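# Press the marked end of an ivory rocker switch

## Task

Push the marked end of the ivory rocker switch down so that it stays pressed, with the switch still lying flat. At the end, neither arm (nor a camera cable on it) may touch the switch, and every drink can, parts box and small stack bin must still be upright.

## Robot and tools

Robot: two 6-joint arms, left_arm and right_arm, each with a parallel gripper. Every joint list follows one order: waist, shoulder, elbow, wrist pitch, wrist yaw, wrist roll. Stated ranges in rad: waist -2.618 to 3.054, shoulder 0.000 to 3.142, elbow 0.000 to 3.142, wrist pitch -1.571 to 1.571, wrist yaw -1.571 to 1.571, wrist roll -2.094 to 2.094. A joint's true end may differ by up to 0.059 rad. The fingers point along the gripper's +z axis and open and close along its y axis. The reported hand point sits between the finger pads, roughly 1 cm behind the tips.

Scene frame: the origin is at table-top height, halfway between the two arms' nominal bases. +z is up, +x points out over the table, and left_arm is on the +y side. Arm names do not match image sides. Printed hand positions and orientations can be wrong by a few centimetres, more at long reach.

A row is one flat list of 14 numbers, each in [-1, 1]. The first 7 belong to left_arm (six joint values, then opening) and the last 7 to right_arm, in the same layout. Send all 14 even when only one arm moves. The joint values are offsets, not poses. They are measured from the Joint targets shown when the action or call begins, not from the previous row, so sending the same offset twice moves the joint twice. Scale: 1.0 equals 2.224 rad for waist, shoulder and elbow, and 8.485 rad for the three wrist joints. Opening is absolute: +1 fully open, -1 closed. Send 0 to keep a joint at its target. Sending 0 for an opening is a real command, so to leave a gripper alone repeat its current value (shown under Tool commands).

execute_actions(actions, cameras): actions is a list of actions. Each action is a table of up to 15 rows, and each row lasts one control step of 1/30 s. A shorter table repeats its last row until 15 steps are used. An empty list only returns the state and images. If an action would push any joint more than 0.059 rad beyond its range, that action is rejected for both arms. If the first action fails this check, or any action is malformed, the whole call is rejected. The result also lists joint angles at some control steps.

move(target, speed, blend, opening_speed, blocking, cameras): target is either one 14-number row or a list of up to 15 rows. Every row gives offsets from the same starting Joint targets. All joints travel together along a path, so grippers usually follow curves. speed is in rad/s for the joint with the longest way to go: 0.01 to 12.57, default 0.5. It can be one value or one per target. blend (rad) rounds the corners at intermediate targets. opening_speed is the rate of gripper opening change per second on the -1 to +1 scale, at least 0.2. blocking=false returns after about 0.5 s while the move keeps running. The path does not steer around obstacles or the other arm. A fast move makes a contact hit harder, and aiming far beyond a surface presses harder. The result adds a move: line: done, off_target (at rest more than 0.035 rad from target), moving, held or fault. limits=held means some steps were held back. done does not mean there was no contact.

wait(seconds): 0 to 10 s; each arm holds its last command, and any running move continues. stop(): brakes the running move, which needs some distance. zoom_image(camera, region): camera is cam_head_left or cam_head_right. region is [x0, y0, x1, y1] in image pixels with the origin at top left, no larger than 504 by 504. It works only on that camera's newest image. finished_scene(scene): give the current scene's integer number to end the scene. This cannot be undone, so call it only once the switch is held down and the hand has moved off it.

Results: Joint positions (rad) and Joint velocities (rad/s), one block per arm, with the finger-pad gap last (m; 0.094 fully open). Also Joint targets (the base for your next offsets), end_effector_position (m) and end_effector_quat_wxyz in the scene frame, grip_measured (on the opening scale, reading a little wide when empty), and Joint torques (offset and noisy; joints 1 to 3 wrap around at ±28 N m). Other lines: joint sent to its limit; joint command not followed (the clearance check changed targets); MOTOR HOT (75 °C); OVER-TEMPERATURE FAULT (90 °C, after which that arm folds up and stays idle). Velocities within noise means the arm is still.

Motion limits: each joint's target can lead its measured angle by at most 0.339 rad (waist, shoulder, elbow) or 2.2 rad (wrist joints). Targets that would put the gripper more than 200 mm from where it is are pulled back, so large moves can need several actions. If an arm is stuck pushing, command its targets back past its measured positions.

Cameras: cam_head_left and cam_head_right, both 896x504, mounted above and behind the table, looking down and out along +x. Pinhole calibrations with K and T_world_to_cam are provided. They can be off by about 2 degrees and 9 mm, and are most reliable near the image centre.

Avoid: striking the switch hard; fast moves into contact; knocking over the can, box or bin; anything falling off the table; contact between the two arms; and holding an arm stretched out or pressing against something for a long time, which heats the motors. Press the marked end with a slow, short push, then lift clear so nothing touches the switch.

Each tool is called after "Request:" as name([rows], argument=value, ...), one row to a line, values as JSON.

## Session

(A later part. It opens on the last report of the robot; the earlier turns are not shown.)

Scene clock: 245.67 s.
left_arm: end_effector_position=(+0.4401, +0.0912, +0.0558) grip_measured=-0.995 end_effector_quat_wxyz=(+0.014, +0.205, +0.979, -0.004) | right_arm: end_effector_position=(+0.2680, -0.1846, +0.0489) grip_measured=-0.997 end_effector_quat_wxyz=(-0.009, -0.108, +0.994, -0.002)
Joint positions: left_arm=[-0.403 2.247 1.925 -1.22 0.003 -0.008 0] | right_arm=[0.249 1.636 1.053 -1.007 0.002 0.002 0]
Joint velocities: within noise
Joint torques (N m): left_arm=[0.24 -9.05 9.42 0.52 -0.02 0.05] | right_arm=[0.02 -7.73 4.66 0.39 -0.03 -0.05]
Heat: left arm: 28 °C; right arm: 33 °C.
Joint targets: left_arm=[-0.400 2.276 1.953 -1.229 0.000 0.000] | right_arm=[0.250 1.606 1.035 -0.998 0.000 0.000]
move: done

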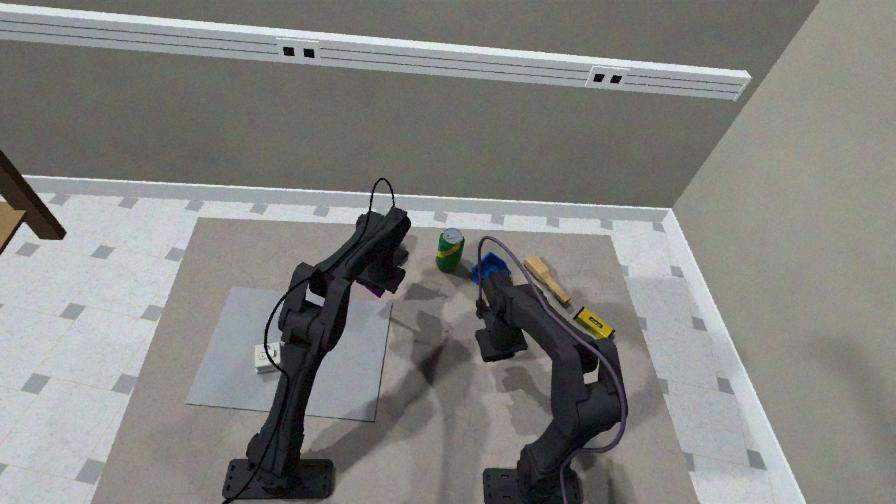

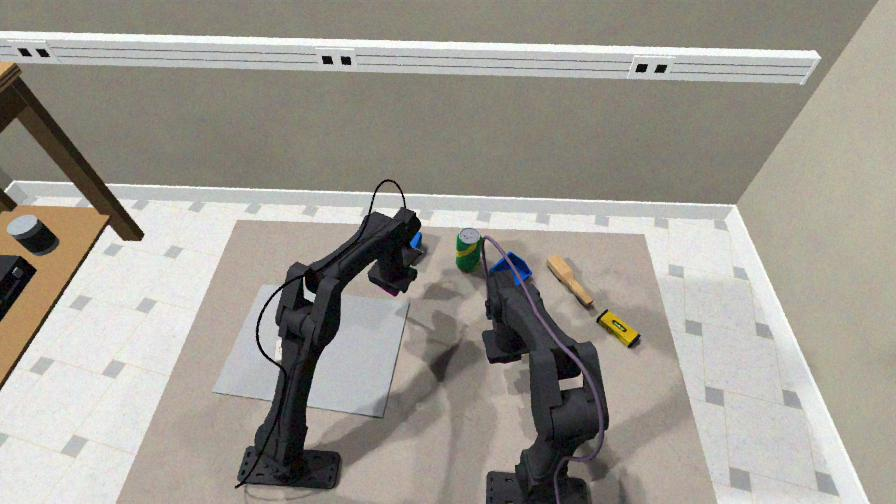

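Request:
move([
  [0.1349,0,0,0,0,0,-1,0,0,0,0,0,0,-1],
  [0.2698,-0.0265,-0.0886,0.0777,0,0,-1,0,0,0,0,0,0,-1],
], speed=0.8)

Request:
zoom_image(camera="cam_head_right", region=[250, 200, 350, 300])

Request:
zoom_image(camera="cam_head_left", region=[230, 200, 330, 300])

Scene clock: 253.07 s.
left_arm: end_effector_position=(+0.5736, +0.3755, +0.0454) grip_measured=-0.995 end_effector_quat_wxyz=(+0.246, -0.095, +0.964, +0.024) | right_arm: end_effector_position=(+0.2680, -0.1846, +0.0489) grip_measured=-0.997 end_effector_quat_wxyz=(-0.009, -0.108, +0.994, -0.002)
Joint positions: left_arm=[0.205 2.247 1.763 -0.588 -0.003 -0.008 0] | right_arm=[0.249 1.636 1.053 -1.007 0.002 0.002 0]
Joint velocities: within noise
Joint torques (N m): left_arm=[-0.53 -14.54 6.86 1.59 0.07 0.04] | right_arm=[0.02 -7.73 4.66 0.4 -0.03 -0.04]
Heat: left arm: 28 °C; right arm: 32 °C.
Joint targets: left_arm=[0.200 2.217 1.756 -0.569 0.000 0.000] | right_arm=[0.250 1.606 1.035 -0.998 0.000 0.000]
move: done

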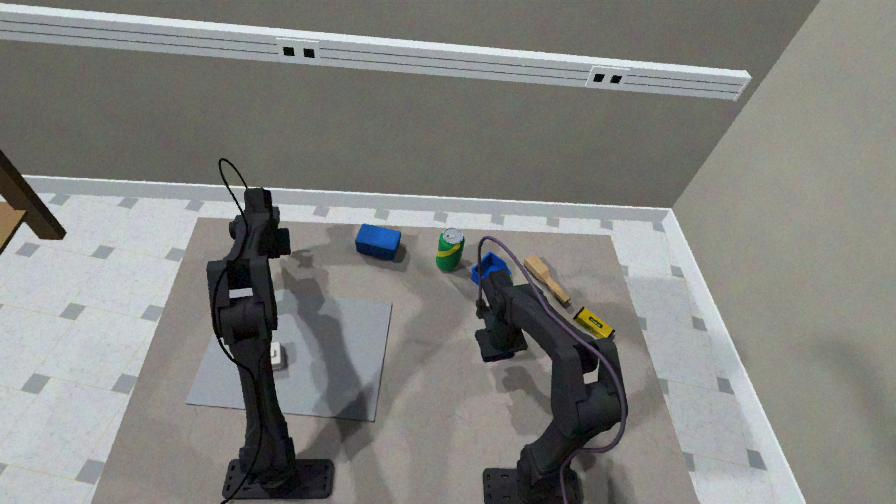

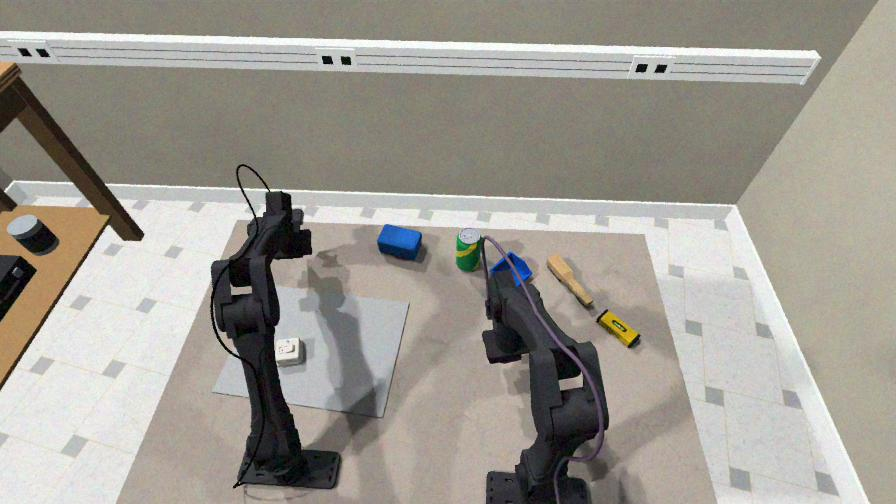

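Scaled by 5.040 from the camera's 896x504 image, which has a finer 1280x720 frame.

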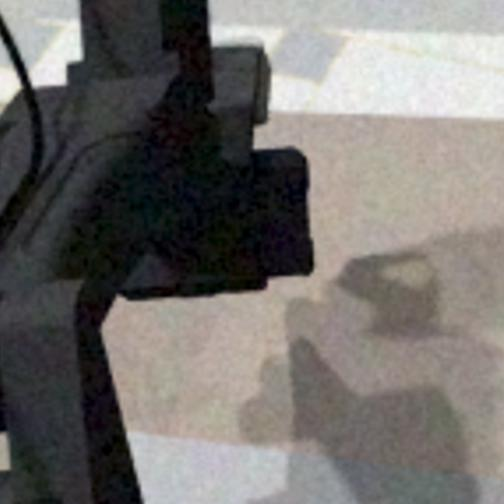

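Scaled by 5.040 from the camera's 896x504 image, which has a finer 1280x720 frame.

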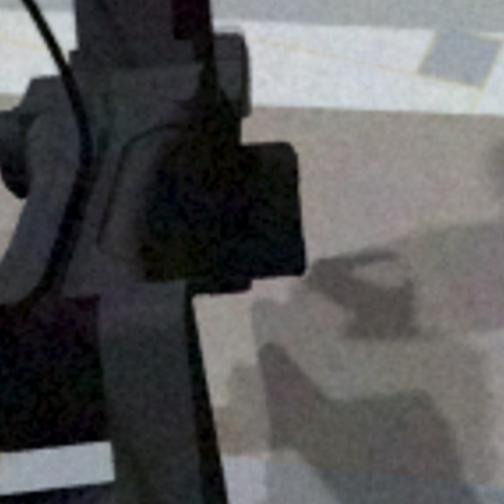

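Request:
move([
  [0,-0.2325,-0.1151,0.1024,0,0,-1,0,-0.0252,0.0742,0.1176,0,0,-1],
  [-0.0832,-0.3035,-0.6313,0.1749,-0.0167,-0.0053,1,-0.1178,-0.0243,-0.2932,0.2205,-0.0005,-0.0022,1],
], speed=1.0)

Scene clock: 273.13 s.
left_arm: end_effector_position=(+0.4296, +0.2968, +0.0941) grip_measured=+0.999 end_effector_quat_wxyz=(+0.583, -0.053, +0.810, +0.043) | right_arm: end_effector_position=(+0.4093, -0.2589, +0.0986) grip_measured=+0.997 end_effector_quat_wxyz=(+0.580, +0.009, +0.814, -0.017)
Joint positions: left_arm=[0.02 1.571 0.352 0.894 -0.129 -0.035 0.094] | right_arm=[-0.008 1.572 0.396 0.843 0.002 -0.017 0.094]
Joint velocities: within noise
Joint torques (N m): left_arm=[-0.54 -7.36 5.72 2.39 -0.16 -0.13] | right_arm=[-0.31 -6.01 4.63 2.41 -0.09 -0.04]
Heat: left arm: 31 °C; right arm: 33 °C.
Joint targets: left_arm=[0.015 1.542 0.351 0.915 -0.142 -0.045] | right_arm=[-0.012 1.552 0.383 0.873 -0.004 -0.018]
move: done

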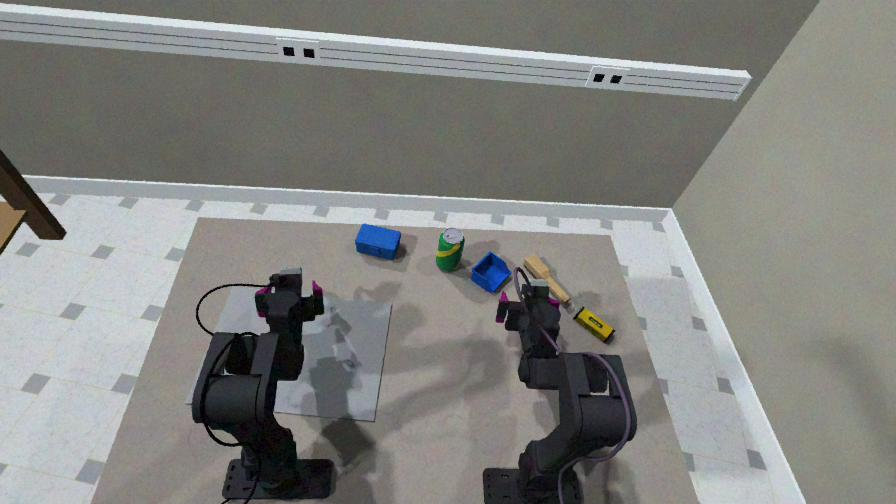

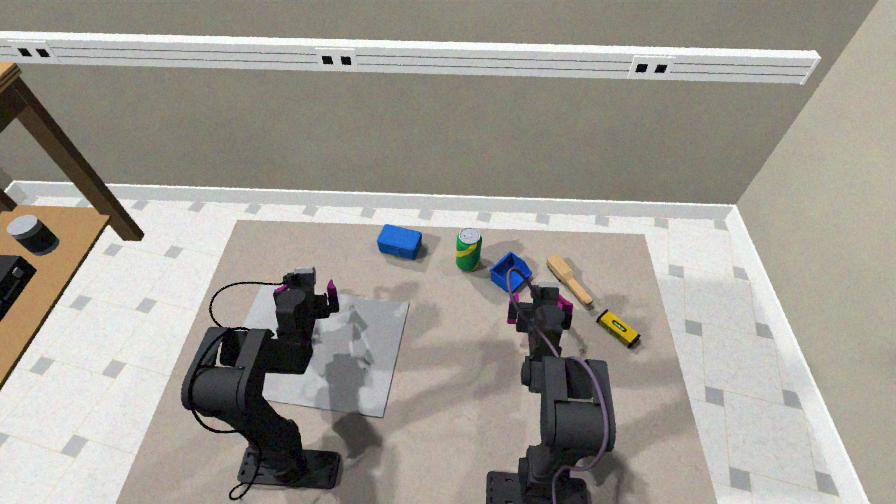

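Request:
move([
  [0.0973,0.0127,0.3332,-0.1314,0.0167,0.0053,-0.97,0,0,0,0,0,0,1],
  [0.0973,0.0127,0.3332,-0.2366,0.0167,0.0053,-0.97,0,0,0,0,0,0,1],
  [0.0973,0.0476,0.2601,-0.2083,0.0167,0.0053,-0.97,0,0,0,0,0,0,1],
  [0.0973,0.0476,0.2556,-0.2083,0.0167,0.0053,-0.97,0,0,0,0,0,0,1],
  [0.0973,0.0127,0.3332,-0.2366,0.0167,0.0053,-0.97,0,0,0,0,0,0,1],
], speed=[3.5,3.5,0.6,0.05,2.0], blend=[0.3,0.05,0,0,0])

Request:
zoom_image(camera="cam_head_right", region=[240, 290, 340, 390])

Request:
zoom_image(camera="cam_head_left", region=[220, 300, 320, 400])

Scene clock: 280.23 s.
left_arm: end_effector_position=(+0.2881, +0.3285, +0.0629) grip_measured=-0.969 end_effector_quat_wxyz=(-0.020, -0.109, +0.994, +0.003) | right_arm: end_effector_position=(+0.4094, -0.2589, +0.0987) grip_measured=+0.997 end_effector_quat_wxyz=(+0.580, +0.009, +0.814, -0.017)
Joint positions: left_arm=[0.227 1.6 1.073 -1.084 -0.009 -0.01 0.001] | right_arm=[-0.008 1.572 0.396 0.843 0.002 -0.017 0.094]
Joint velocities: within noise
Joint torques (N m): left_arm=[0.23 -8.23 8.4 0.38 0.11 0.06] | right_arm=[-0.32 -6.01 4.63 2.41 -0.08 -0.04]
Heat: left arm: 30 °C; right arm: 35 °C.
Joint targets: left_arm=[0.231 1.570 1.093 -1.093 0.000 0.000] | right_arm=[-0.012 1.552 0.383 0.872 -0.004 -0.018]
move: done

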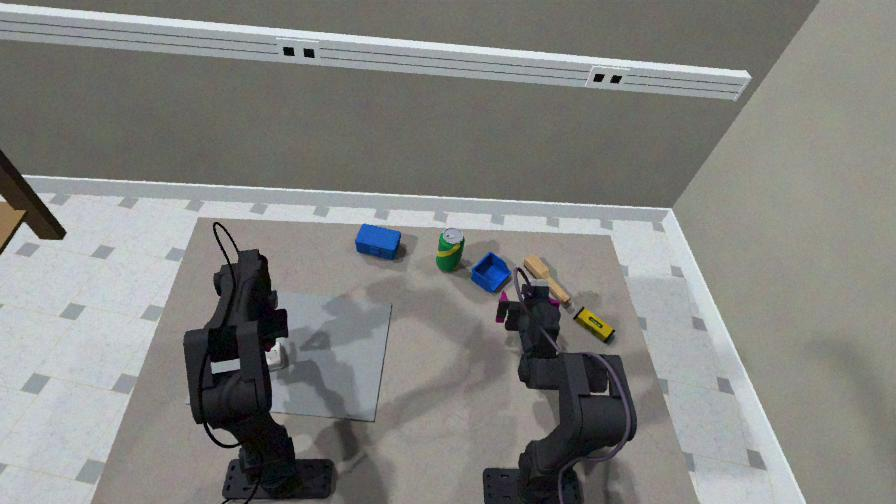

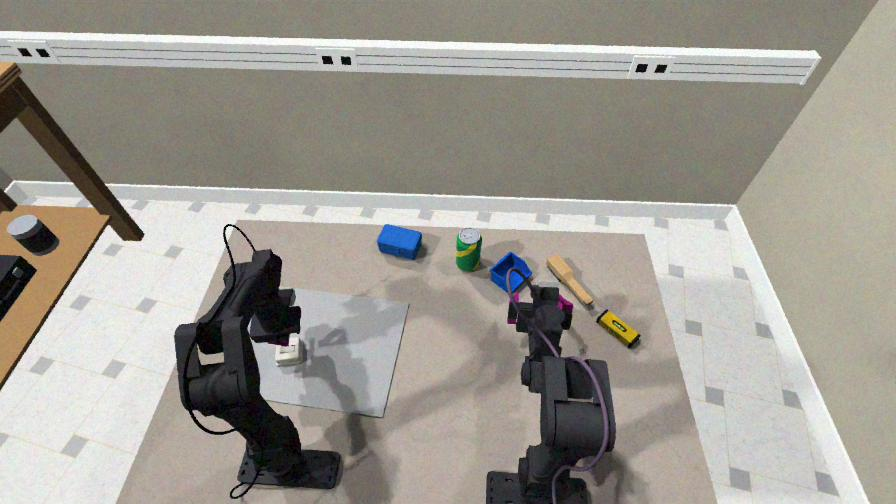

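Scaled by 5.040 from the camera's 896x504 image, which has a finer 1280x720 frame.

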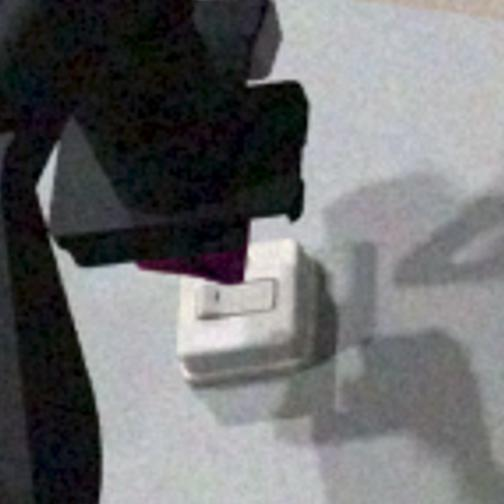

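Scaled by 5.040 from the camera's 896x504 image, which has a finer 1280x720 frame.

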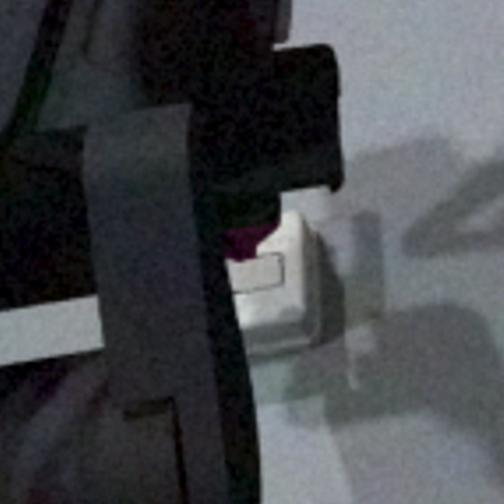

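Request:
move([
  [0,0,0.048,0.117,0,0,-0.97,0,0,0,0,0,0,1],
  [-0.097,-0.0126,-0.3336,0.2367,-0.0167,-0.0053,1,0,0,0,0,0,0,1],
], speed=2.0, blend=[0.3,0], cameras=[])

Request:
execute_actions(actions=[])

Request:
zoom_image(camera="cam_head_right", region=[180, 200, 430, 450])

Request:
zoom_image(camera="cam_head_left", region=[180, 200, 430, 450])

Scene clock: 291.00 s.
left_arm: end_effector_position=(+0.4304, +0.2971, +0.0953) grip_measured=+0.999 end_effector_quat_wxyz=(+0.584, -0.053, +0.809, +0.043) | right_arm: end_effector_position=(+0.4094, -0.2589, +0.0988) grip_measured=+0.997 end_effector_quat_wxyz=(+0.581, +0.009, +0.814, -0.017)
Joint positions: left_arm=[0.021 1.571 0.354 0.895 -0.129 -0.035 0.094] | right_arm=[-0.008 1.572 0.396 0.844 0.002 -0.017 0.094]
Joint velocities: within noise
Joint torques (N m): left_arm=[-0.42 -7.19 5.41 2.4 -0.18 -0.15] | right_arm=[-0.34 -6.01 4.64 2.41 -0.09 -0.04]
Heat: left arm: 30 °C; right arm: 37 °C.
Joint targets: left_arm=[0.015 1.542 0.350 0.916 -0.142 -0.045] | right_arm=[-0.012 1.552 0.383 0.873 -0.004 -0.018]
move: done
No camera images: "cameras" was empty.

Scene clock: 291.00 s.
left_arm: end_effector_position=(+0.4304, +0.2971, +0.0953) grip_measured=+0.999 end_effector_quat_wxyz=(+0.584, -0.053, +0.809, +0.043) | right_arm: end_effector_position=(+0.4094, -0.2589, +0.0988) grip_measured=+0.997 end_effector_quat_wxyz=(+0.581, +0.009, +0.814, -0.017)
Joint positions: left_arm=[0.021 1.571 0.354 0.895 -0.129 -0.035 0.094] | right_arm=[-0.008 1.572 0.396 0.844 0.002 -0.017 0.094]
Joint velocities: within noise
Joint torques (N m): left_arm=[-0.42 -7.19 5.41 2.4 -0.18 -0.15] | right_arm=[-0.34 -6.01 4.64 2.41 -0.09 -0.04]
Heat: left arm: 30 °C; right arm: 37 °C.
Joint targets: left_arm=[0.015 1.542 0.350 0.916 -0.142 -0.045] | right_arm=[-0.012 1.552 0.383 0.873 -0.004 -0.018]
Tool commands: left_gripper/opening=+1.0 right_gripper/opening=+1.0

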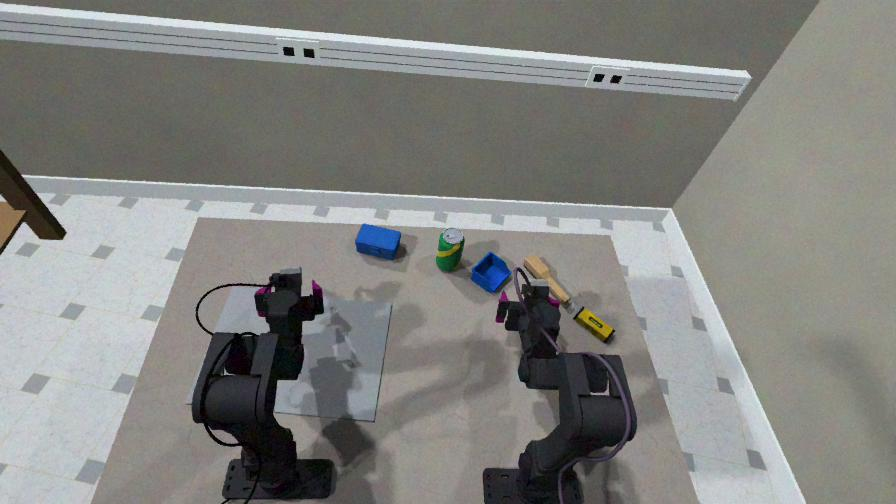

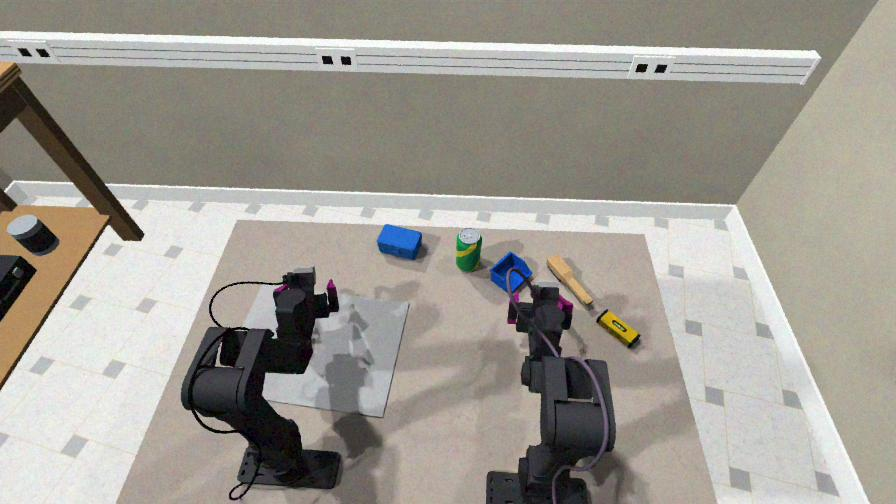

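Scaled by 2.016 from the camera's 896x504 image, which has a finer 1280x720 frame.

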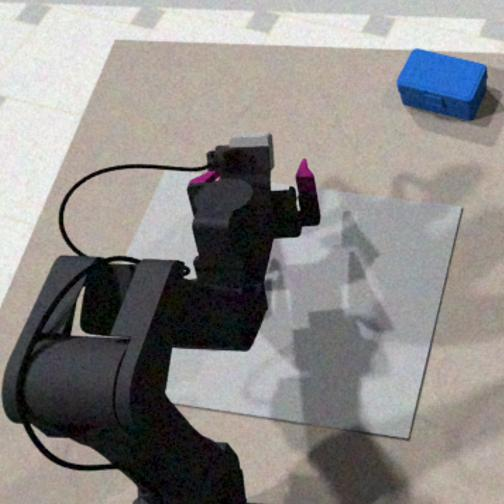

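Scaled by 2.016 from the camera's 896x504 image, which has a finer 1280x720 frame.

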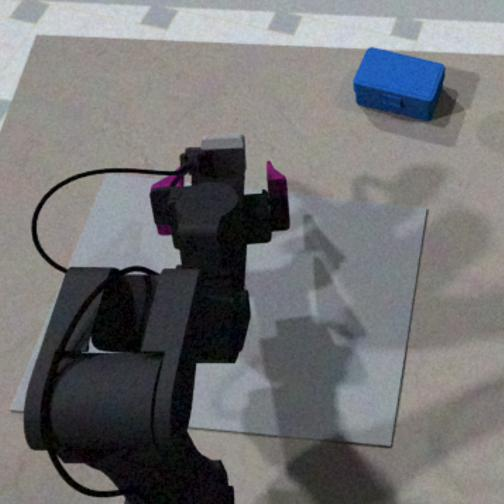

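Request:
move(target=[0.405,0,0.382,-0.107,0.0167,0.0053,1,-0.405,0,0.382,-0.107,0,0,1], speed=3)

Request:
zoom_image(camera="cam_head_right", region=[180, 200, 430, 450])

Request:
zoom_image(camera="cam_head_left", region=[180, 200, 430, 450])

Scene clock: 296.53 s.
left_arm: end_effector_position=(+0.3425, +0.6656, +0.2504) grip_measured=+0.999 end_effector_quat_wxyz=(+0.502, -0.368, +0.743, +0.245) | right_arm: end_effector_position=(+0.2965, -0.6486, +0.2522) grip_measured=+0.997 end_effector_quat_wxyz=(+0.487, +0.374, +0.746, -0.257)
Joint positions: left_arm=[0.919 1.571 1.176 0.01 -0.01 -0.01 0.094] | right_arm=[-0.917 1.572 1.201 -0.034 0.003 -0.019 0.094]
Joint velocities: within noise
Joint torques (N m): left_arm=[-0.2 -9.32 10.76 2.14 0.12 0.07] | right_arm=[0.38 -7.91 10.63 2.05 -0.09 -0.02]
Heat: left arm: 30 °C; right arm: 38 °C.
Joint targets: left_arm=[0.916 1.542 1.200 0.008 0.000 0.000] | right_arm=[-0.913 1.552 1.232 -0.036 -0.004 -0.019]
move: done

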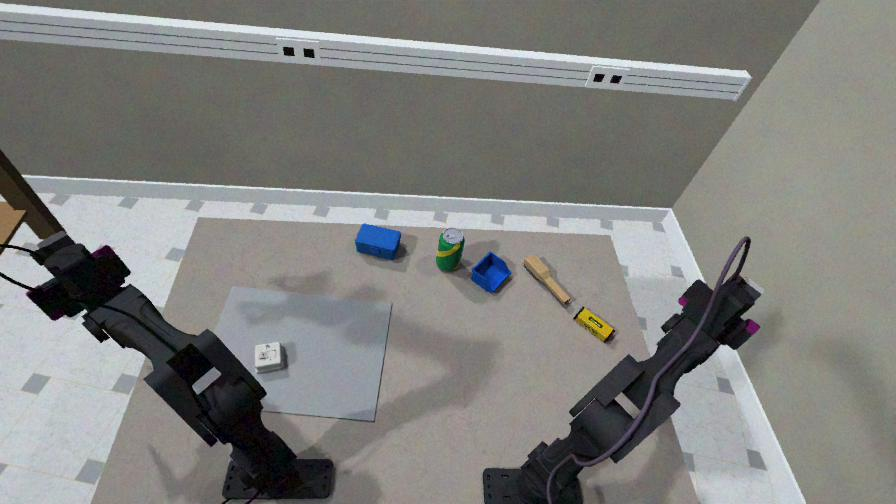

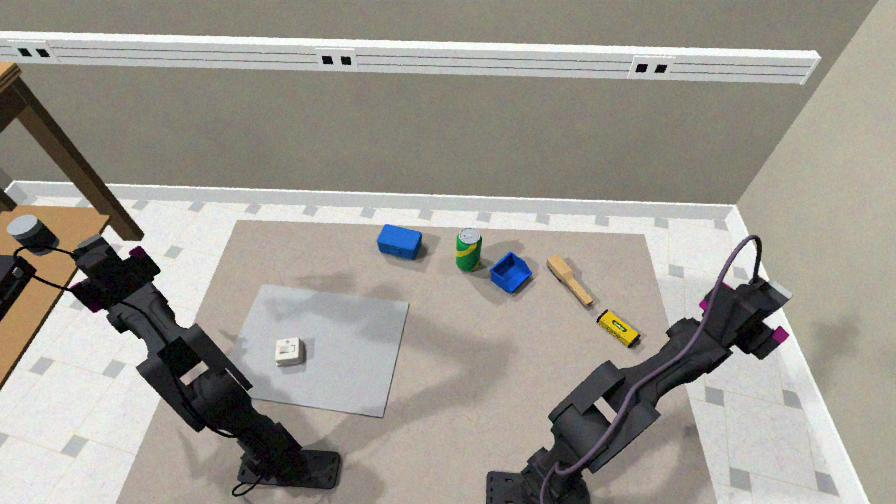

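Scaled by 2.016 from the camera's 896x504 image, which has a finer 1280x720 frame.

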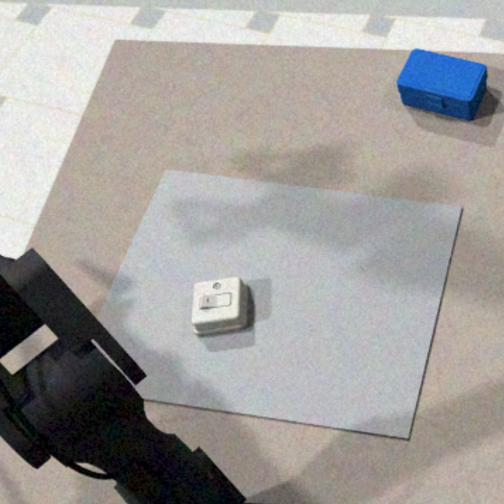

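Scaled by 2.016 from the camera's 896x504 image, which has a finer 1280x720 frame.

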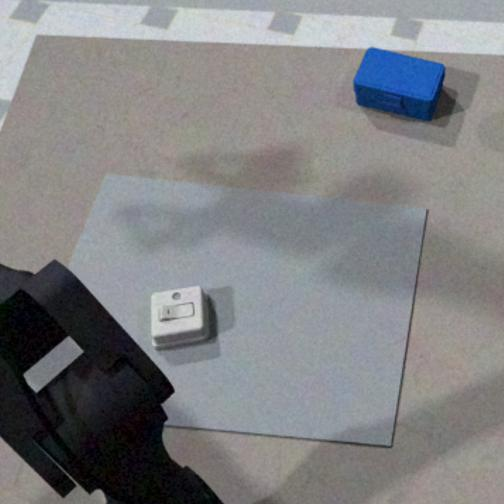

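Request:
move([
  [-0.279,0.018,-0.042,-0.13,0,0,-0.97,0,0,0,0,0,0,1],
  [-0.279,0.053,-0.115,-0.102,0,0,-0.97,0,0,0,0,0,0,1],
  [-0.279,0.053,-0.119,-0.102,0,0,-0.97,0,0,0,0,0,0,1],
  [-0.279,0.018,-0.042,-0.13,0,0,-0.97,0,0,0,0,0,0,1],
], speed=[3,0.6,0.05,2], blend=[0.05,0,0,0])

Request:
zoom_image(camera="cam_head_right", region=[240, 290, 340, 390])

Scene clock: 301.57 s.
left_arm: end_effector_position=(+0.2868, +0.3460, +0.0634) grip_measured=-0.969 end_effector_quat_wxyz=(-0.020, -0.145, +0.989, -0.003) | right_arm: end_effector_position=(+0.2964, -0.6485, +0.2520) grip_measured=+0.997 end_effector_quat_wxyz=(+0.487, +0.374, +0.746, -0.257)
Joint positions: left_arm=[0.3 1.612 1.087 -1.086 0.001 -0.009 0.001] | right_arm=[-0.917 1.572 1.201 -0.035 0.003 -0.019 0.094]
Joint velocities: within noise
Joint torques (N m): left_arm=[-0.34 -8.23 8.43 0.34 0 0.03] | right_arm=[0.36 -7.9 10.63 2.05 -0.09 -0.02]
Heat: left arm: 30 °C; right arm: 37 °C.
Joint targets: left_arm=[0.296 1.582 1.107 -1.095 0.000 0.000] | right_arm=[-0.913 1.552 1.232 -0.035 -0.004 -0.019]
move: done

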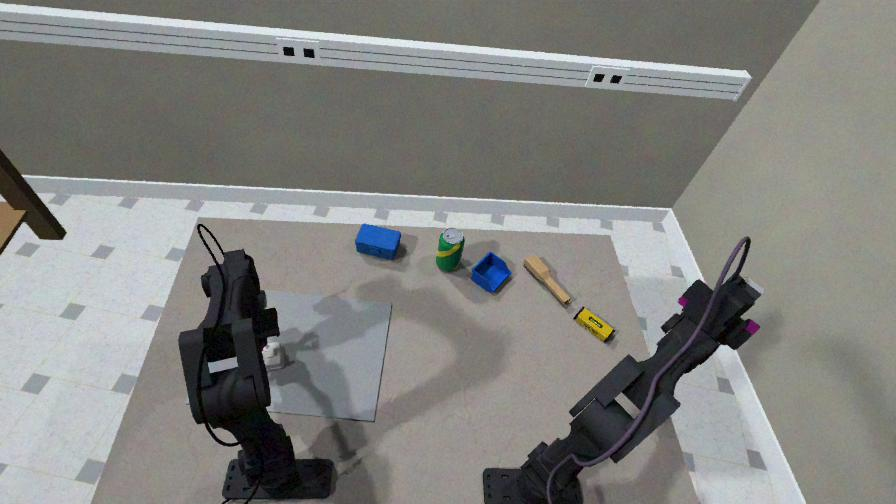

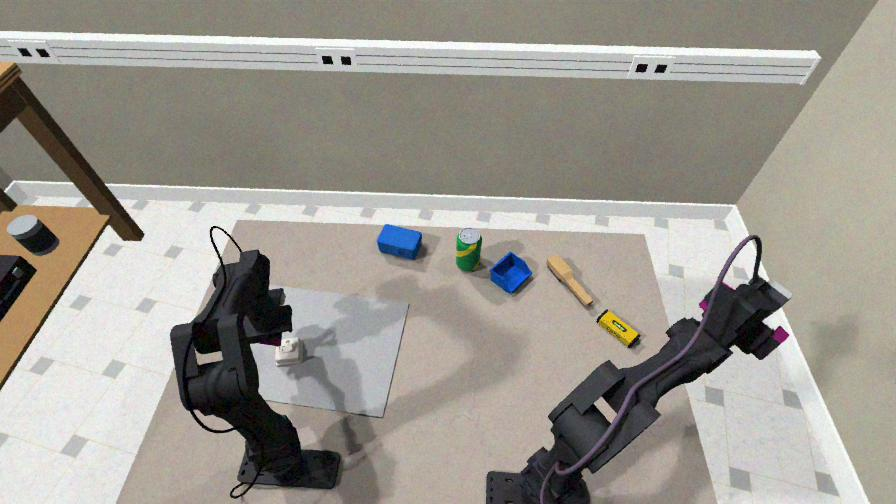

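Scaled by 5.040 from the camera's 896x504 image, which has a finer 1280x720 frame.

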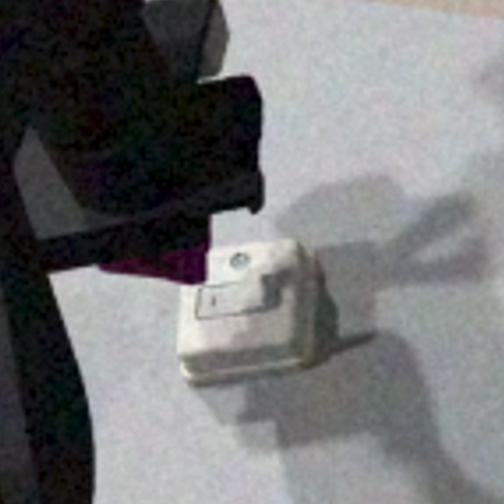

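Request:
move([
  [0,0,0,0,0,0,-0.97,0.9456,0.1709,0.1327,-0.1333,0,0.002,-0.97],
  [0,0,0,0,0,0,-0.97,0.9456,0.1817,0.0913,-0.1196,0,0.002,-0.97],
], speed=[1.2,0.4])

Request:
zoom_image(camera="cam_head_left", region=[320, 350, 440, 470])

Request:
zoom_image(camera="cam_head_right", region=[320, 350, 440, 470])

Scene clock: 311.40 s.
left_arm: end_effector_position=(+0.2866, +0.3459, +0.0634) grip_measured=-0.969 end_effector_quat_wxyz=(-0.020, -0.145, +0.989, -0.003) | right_arm: end_effector_position=(+0.1474, +0.0913, +0.0550) grip_measured=-0.967 end_effector_quat_wxyz=(+0.008, -0.553, +0.833, +0.008)
Joint positions: left_arm=[0.3 1.612 1.087 -1.087 0.001 -0.009 0.001] | right_arm=[1.193 1.938 1.451 -1.063 -0.005 -0.008 0.002]
Joint velocities: within noise
Joint torques (N m): left_arm=[-0.5 -8.2 8.36 0.36 -0.02 0.06] | right_arm=[-0.28 -7.01 5.12 0.51 0 0.04]
Heat: left arm: 30 °C; right arm: 37 °C.
Joint targets: left_arm=[0.296 1.582 1.107 -1.095 0.000 0.000] | right_arm=[1.190 1.956 1.435 -1.050 -0.004 -0.002]
move: done

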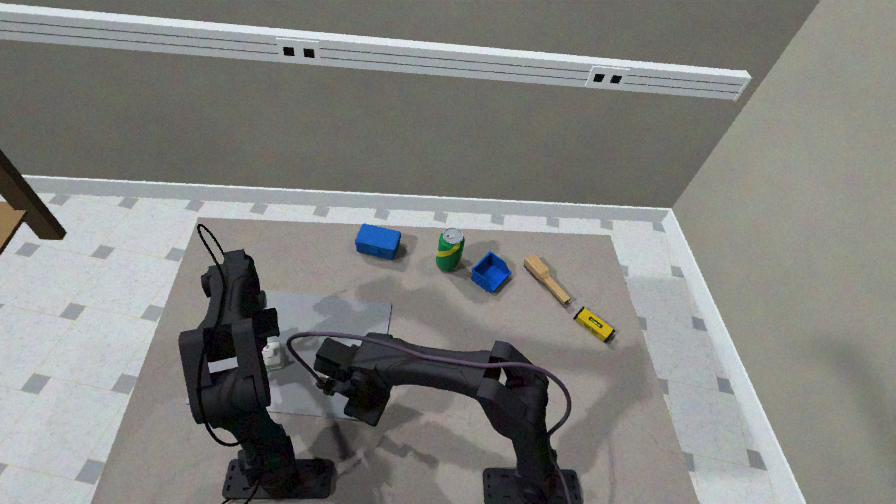

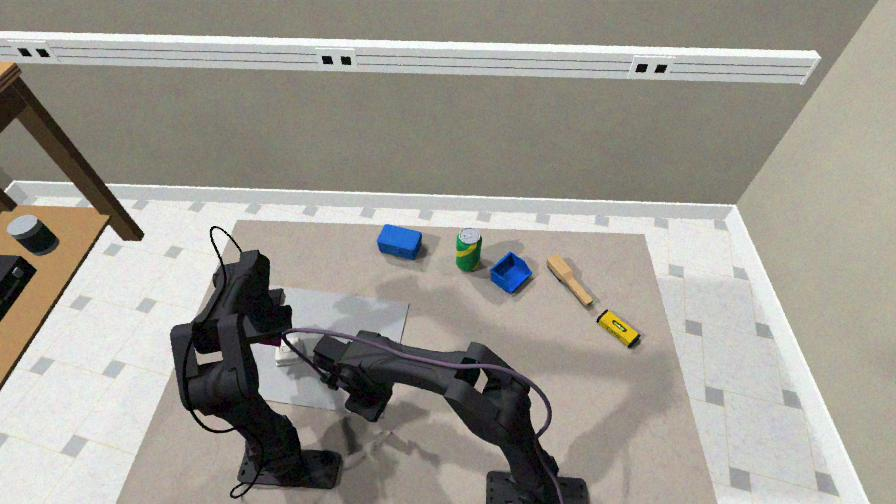

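Scaled by 4.200 from the camera's 896x504 image, which has a finer 1280x720 frame.

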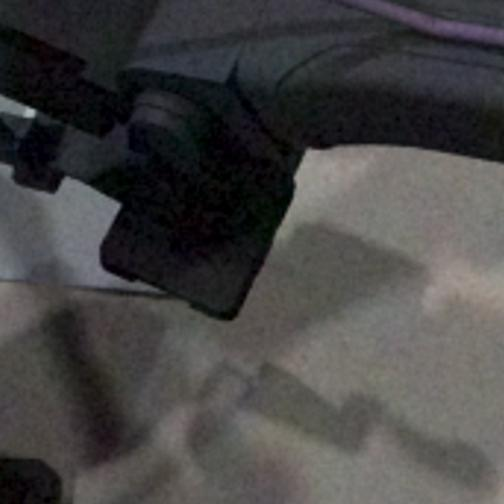

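Scaled by 4.200 from the camera's 896x504 image, which has a finer 1280x720 frame.

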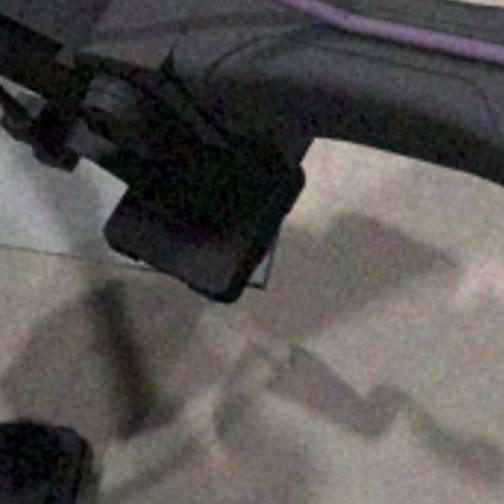

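Request:
move([
  [0,0,0,0,0,0,-0.97,-0.2,-0.0801,0.05,0.0560,0,0,-0.97],
  [0,0,0.04,0.1173,0,0,-0.97,-0.35,-0.1601,0,0.1120,0,0,-0.97],
  [-0.1264,-0.018,-0.3404,0.2370,-0.0167,-0.0053,1,-0.5405,-0.1817,-0.4730,0.2266,0,-0.002,1],
], speed=1.5, blend=[0.2,0.2,0])

Scene clock: 325.77 s.
left_arm: end_effector_position=(+0.4298, +0.2968, +0.0946) grip_measured=+0.999 end_effector_quat_wxyz=(+0.583, -0.053, +0.809, +0.043) | right_arm: end_effector_position=(+0.4086, -0.2581, +0.0959) grip_measured=+0.997 end_effector_quat_wxyz=(+0.577, +0.008, +0.816, -0.015)
Joint positions: left_arm=[0.02 1.571 0.352 0.895 -0.129 -0.035 0.094] | right_arm=[-0.008 1.576 0.394 0.843 -0.001 -0.017 0.094]
Joint velocities: within noise
Joint torques (N m): left_arm=[-0.47 -7.28 5.5 2.39 -0.18 -0.13] | right_arm=[-0.36 -6.39 4.82 2.42 -0.05 -0.04]
Heat: left arm: 29 °C; right arm: 35 °C.
Joint targets: left_arm=[0.015 1.542 0.349 0.916 -0.142 -0.045] | right_arm=[-0.012 1.551 0.383 0.872 -0.004 -0.019]
move: done

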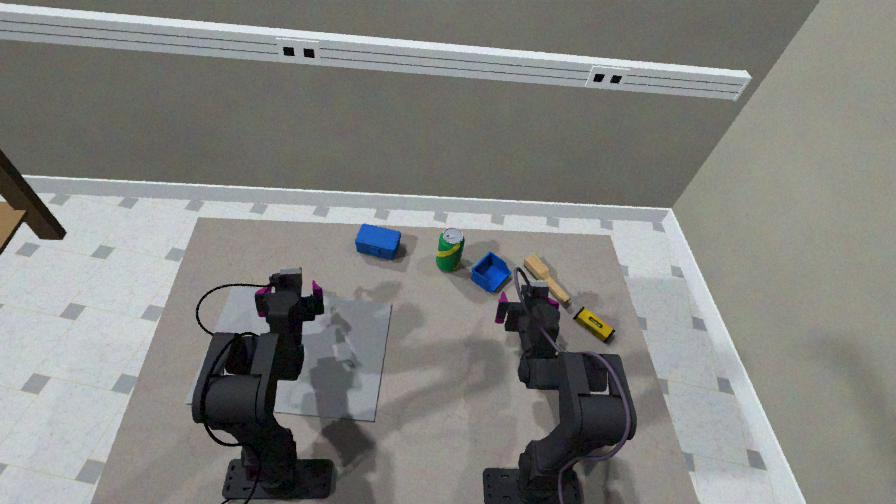

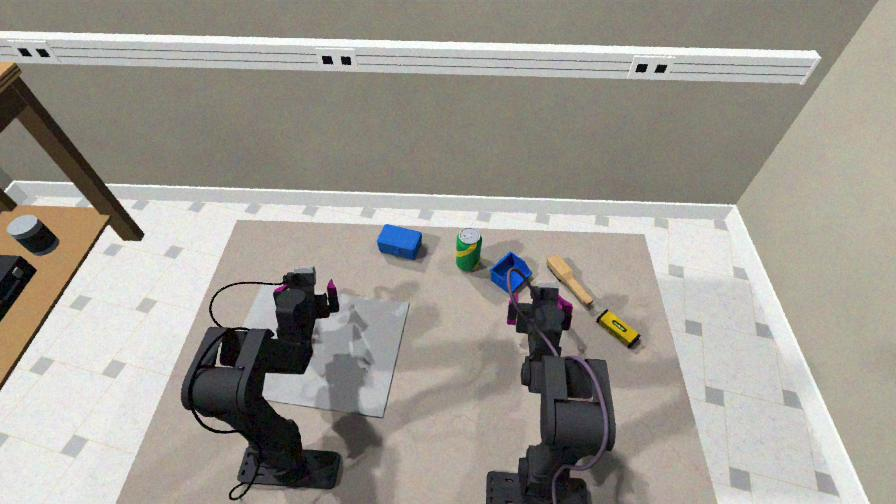

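Request:
execute_actions(actions=[], cameras=[])

Request:
move([
  [0.0973,0.0127,0.3332,-0.1314,0.0167,0.0053,-0.97,0,0,0,0,0,0,1],
  [0.0973,0.0127,0.3332,-0.2366,0.0167,0.0053,-0.97,0,0,0,0,0,0,1],
  [0.0973,0.0476,0.2601,-0.2083,0.0167,0.0053,-0.97,0,0,0,0,0,0,1],
  [0.0973,0.0476,0.2556,-0.2083,0.0167,0.0053,-0.97,0,0,0,0,0,0,1],
  [0.0973,0.0127,0.3332,-0.2366,0.0167,0.0053,-0.97,0,0,0,0,0,0,1],
], speed=[6,4,0.8,0.05,3], blend=[0.3,0.05,0,0,0])

Request:
zoom_image(camera="cam_head_right", region=[240, 290, 340, 390])

Scene clock: 327.77 s.
left_arm: end_effector_position=(+0.4299, +0.2968, +0.0947) grip_measured=+0.999 end_effector_quat_wxyz=(+0.583, -0.053, +0.809, +0.043) | right_arm: end_effector_position=(+0.4086, -0.2581, +0.0960) grip_measured=+0.997 end_effector_quat_wxyz=(+0.578, +0.008, +0.816, -0.015)
Joint positions: left_arm=[0.02 1.571 0.352 0.895 -0.129 -0.035 0.094] | right_arm=[-0.008 1.576 0.394 0.843 -0.001 -0.017 0.094]
Joint velocities: within noise
Joint torques (N m): left_arm=[-0.59 -7.31 5.55 2.38 -0.19 -0.12] | right_arm=[-0.35 -6.38 4.83 2.41 -0.05 -0.04]
Heat: left arm: 30 °C; right arm: 36 °C.
Joint targets: left_arm=[0.015 1.542 0.349 0.916 -0.142 -0.045] | right_arm=[-0.012 1.551 0.383 0.872 -0.004 -0.019]
Tool commands: left_gripper/opening=+1.0 right_gripper/opening=+1.0
No camera images: "cameras" was empty.

Scene clock: 330.97 s.
left_arm: end_effector_position=(+0.2877, +0.3284, +0.0624) grip_measured=-0.969 end_effector_quat_wxyz=(-0.021, -0.109, +0.994, +0.002) | right_arm: end_effector_position=(+0.4086, -0.2581, +0.0961) grip_measured=+0.997 end_effector_quat_wxyz=(+0.578, +0.008, +0.816, -0.015)
Joint positions: left_arm=[0.227 1.6 1.071 -1.083 -0.009 -0.01 0.001] | right_arm=[-0.008 1.576 0.394 0.843 -0.001 -0.017 0.094]
Joint velocities: within noise
Joint torques (N m): left_arm=[0.2 -8.18 8.29 0.38 0.12 0.05] | right_arm=[-0.36 -6.39 4.82 2.41 -0.05 -0.04]
Heat: left arm: 29 °C; right arm: 37 °C.
Joint targets: left_arm=[0.231 1.571 1.091 -1.092 0.000 0.000] | right_arm=[-0.012 1.551 0.383 0.873 -0.004 -0.019]
move: done

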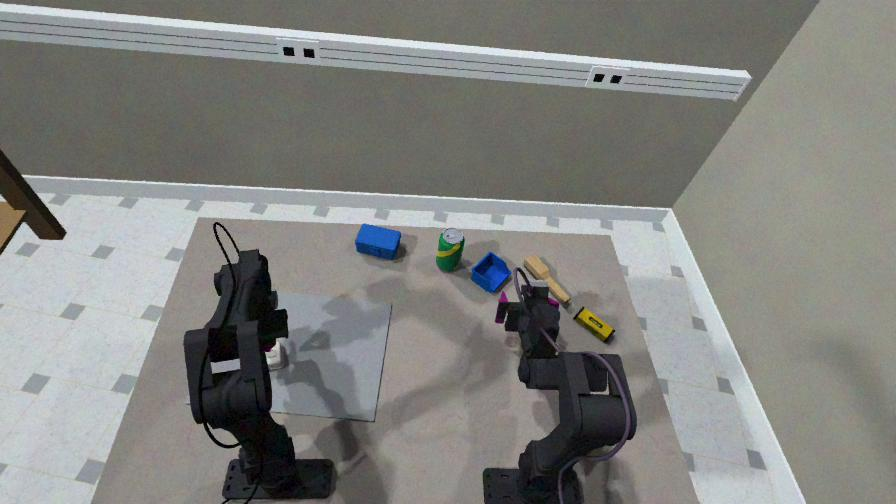

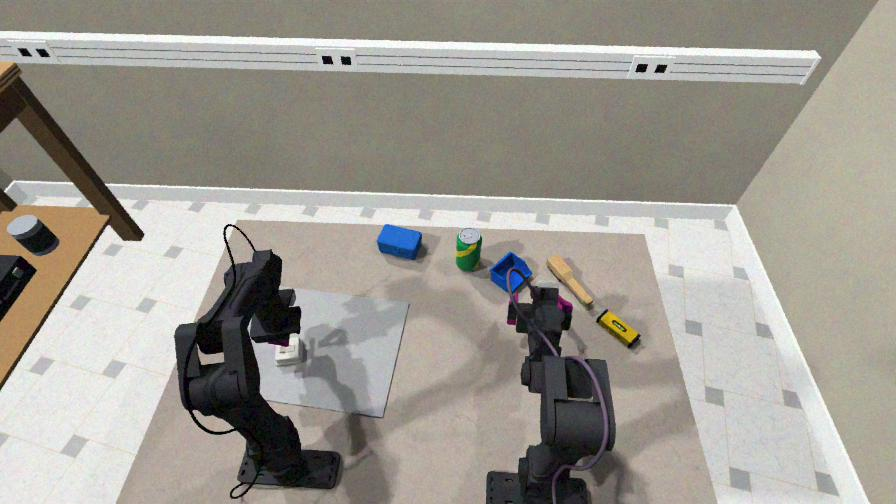

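Scaled by 5.040 from the camera's 896x504 image, which has a finer 1280x720 frame.

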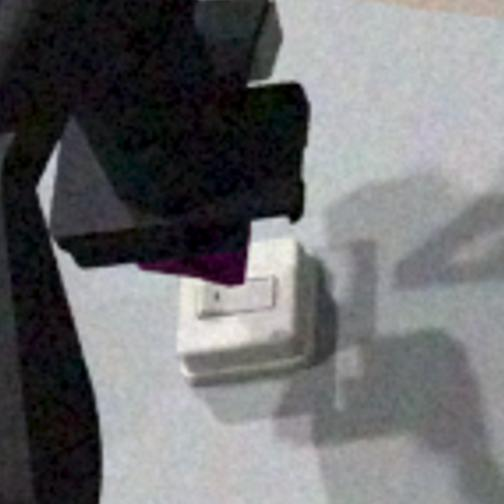

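Request:
move([
  [0,0,0.048,0.117,0,0,-0.97,0,0,0,0,0,0,1],
  [-0.097,-0.0131,-0.3336,0.2367,-0.0167,-0.0053,1,0,0,0,0,0,0,1],
], speed=2.0, blend=[0.3,0], cameras=[])

Request:
execute_actions(actions=[], cameras=[])

Request:
move([
  [0.126,0.008,0.409,-0.258,0.017,0.005,-0.97,0,0,0,0,0,0,1],
  [0.126,0.053,0.266,-0.208,0.017,0.005,-0.97,0,0,0,0,0,0,1],
  [0.126,0.008,0.409,-0.258,0.017,0.005,-0.97,0,0,0,0,0,0,1],
], speed=[5,1,3], blend=[0.1,0,0])

Request:
zoom_image(camera="cam_head_right", region=[240, 290, 340, 390])

Scene clock: 347.37 s.
left_arm: end_effector_position=(+0.4299, +0.2969, +0.0952) grip_measured=+0.999 end_effector_quat_wxyz=(+0.584, -0.053, +0.809, +0.043) | right_arm: end_effector_position=(+0.4086, -0.2581, +0.0961) grip_measured=+0.997 end_effector_quat_wxyz=(+0.578, +0.008, +0.816, -0.015)
Joint positions: left_arm=[0.021 1.57 0.352 0.895 -0.129 -0.035 0.094] | right_arm=[-0.008 1.576 0.394 0.843 -0.001 -0.017 0.094]
Joint velocities: within noise
Joint torques (N m): left_arm=[-0.65 -7.2 5.44 2.39 -0.16 -0.15] | right_arm=[-0.36 -6.38 4.81 2.41 -0.05 -0.04]
Heat: left arm: 30 °C; right arm: 39 °C.
Joint targets: left_arm=[0.015 1.541 0.349 0.916 -0.142 -0.045] | right_arm=[-0.012 1.551 0.383 0.872 -0.004 -0.019]
move: done
No camera images: "cameras" was empty.

Scene clock: 347.37 s.
left_arm: end_effector_position=(+0.4299, +0.2969, +0.0952) grip_measured=+0.999 end_effector_quat_wxyz=(+0.584, -0.053, +0.809, +0.043) | right_arm: end_effector_position=(+0.4086, -0.2581, +0.0961) grip_measured=+0.997 end_effector_quat_wxyz=(+0.578, +0.008, +0.816, -0.015)
Joint positions: left_arm=[0.021 1.57 0.352 0.895 -0.129 -0.035 0.094] | right_arm=[-0.008 1.576 0.394 0.843 -0.001 -0.017 0.094]
Joint velocities: within noise
Joint torques (N m): left_arm=[-0.65 -7.2 5.44 2.39 -0.16 -0.15] | right_arm=[-0.36 -6.38 4.81 2.41 -0.05 -0.04]
Heat: left arm: 30 °C; right arm: 39 °C.
Joint targets: left_arm=[0.015 1.541 0.349 0.916 -0.142 -0.045] | right_arm=[-0.012 1.551 0.383 0.872 -0.004 -0.019]
Tool commands: left_gripper/opening=+1.0 right_gripper/opening=+1.0
No camera images: "cameras" was empty.

Scene clock: 350.60 s.
left_arm: end_effector_position=(+0.2899, +0.3456, +0.1095) grip_measured=-0.969 end_effector_quat_wxyz=(-0.016, -0.142, +0.990, +0.002) | right_arm: end_effector_position=(+0.4086, -0.2581, +0.0961) grip_measured=+0.997 end_effector_quat_wxyz=(+0.578, +0.008, +0.816, -0.015)
Joint positions: left_arm=[0.29 1.58 1.241 -1.263 -0.008 -0.012 0.001] | right_arm=[-0.008 1.576 0.394 0.843 -0.001 -0.017 0.094]
Joint velocities: within noise
Joint torques (N m): left_arm=[0.44 -7.42 8.31 0.36 0.13 0.1] | right_arm=[-0.36 -6.39 4.81 2.41 -0.05 -0.04]
Heat: left arm: 30 °C; right arm: 39 °C.
Joint targets: left_arm=[0.296 1.559 1.259 -1.272 0.002 -0.003] | right_arm=[-0.012 1.551 0.383 0.872 -0.004 -0.019]
move: done

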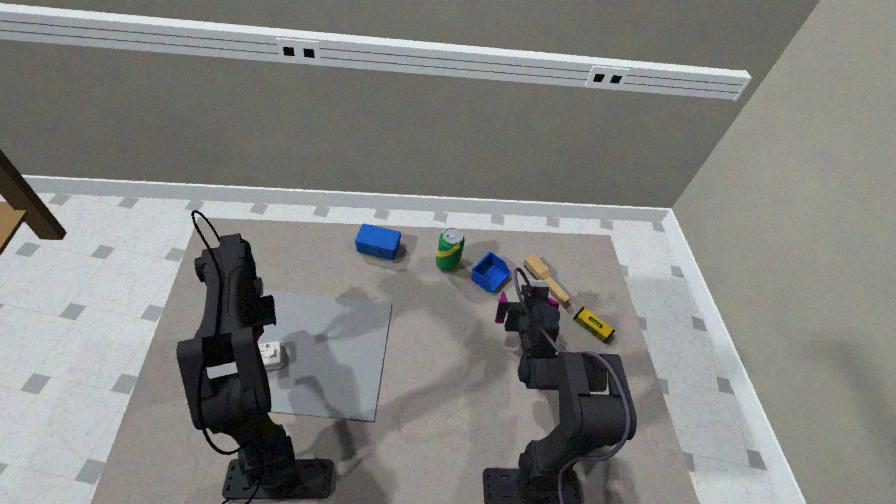

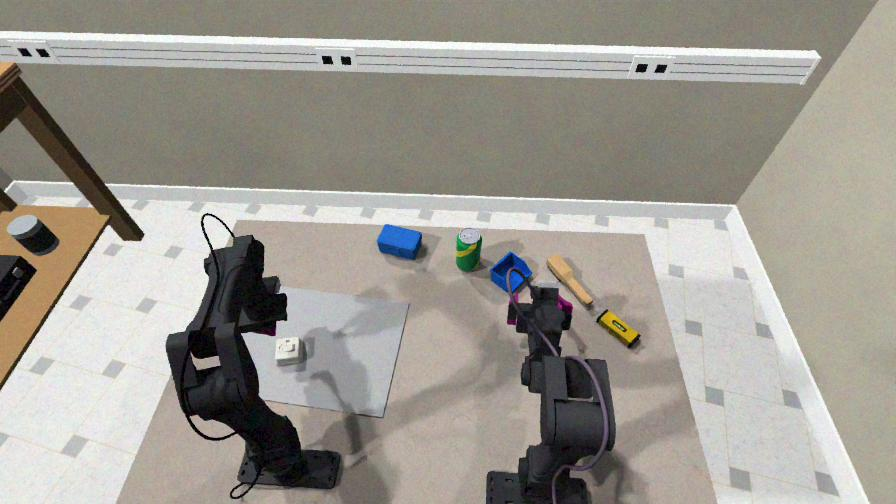

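Scaled by 5.040 from the camera's 896x504 image, which has a finer 1280x720 frame.

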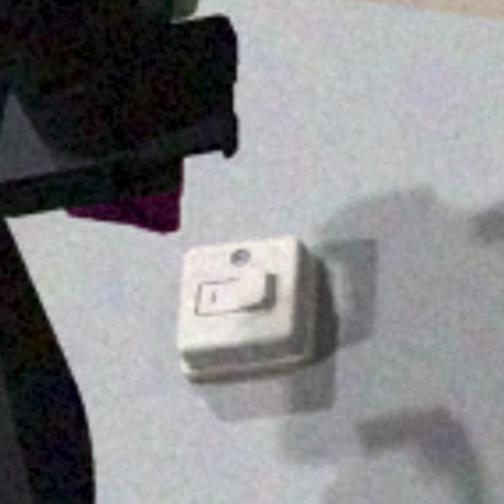

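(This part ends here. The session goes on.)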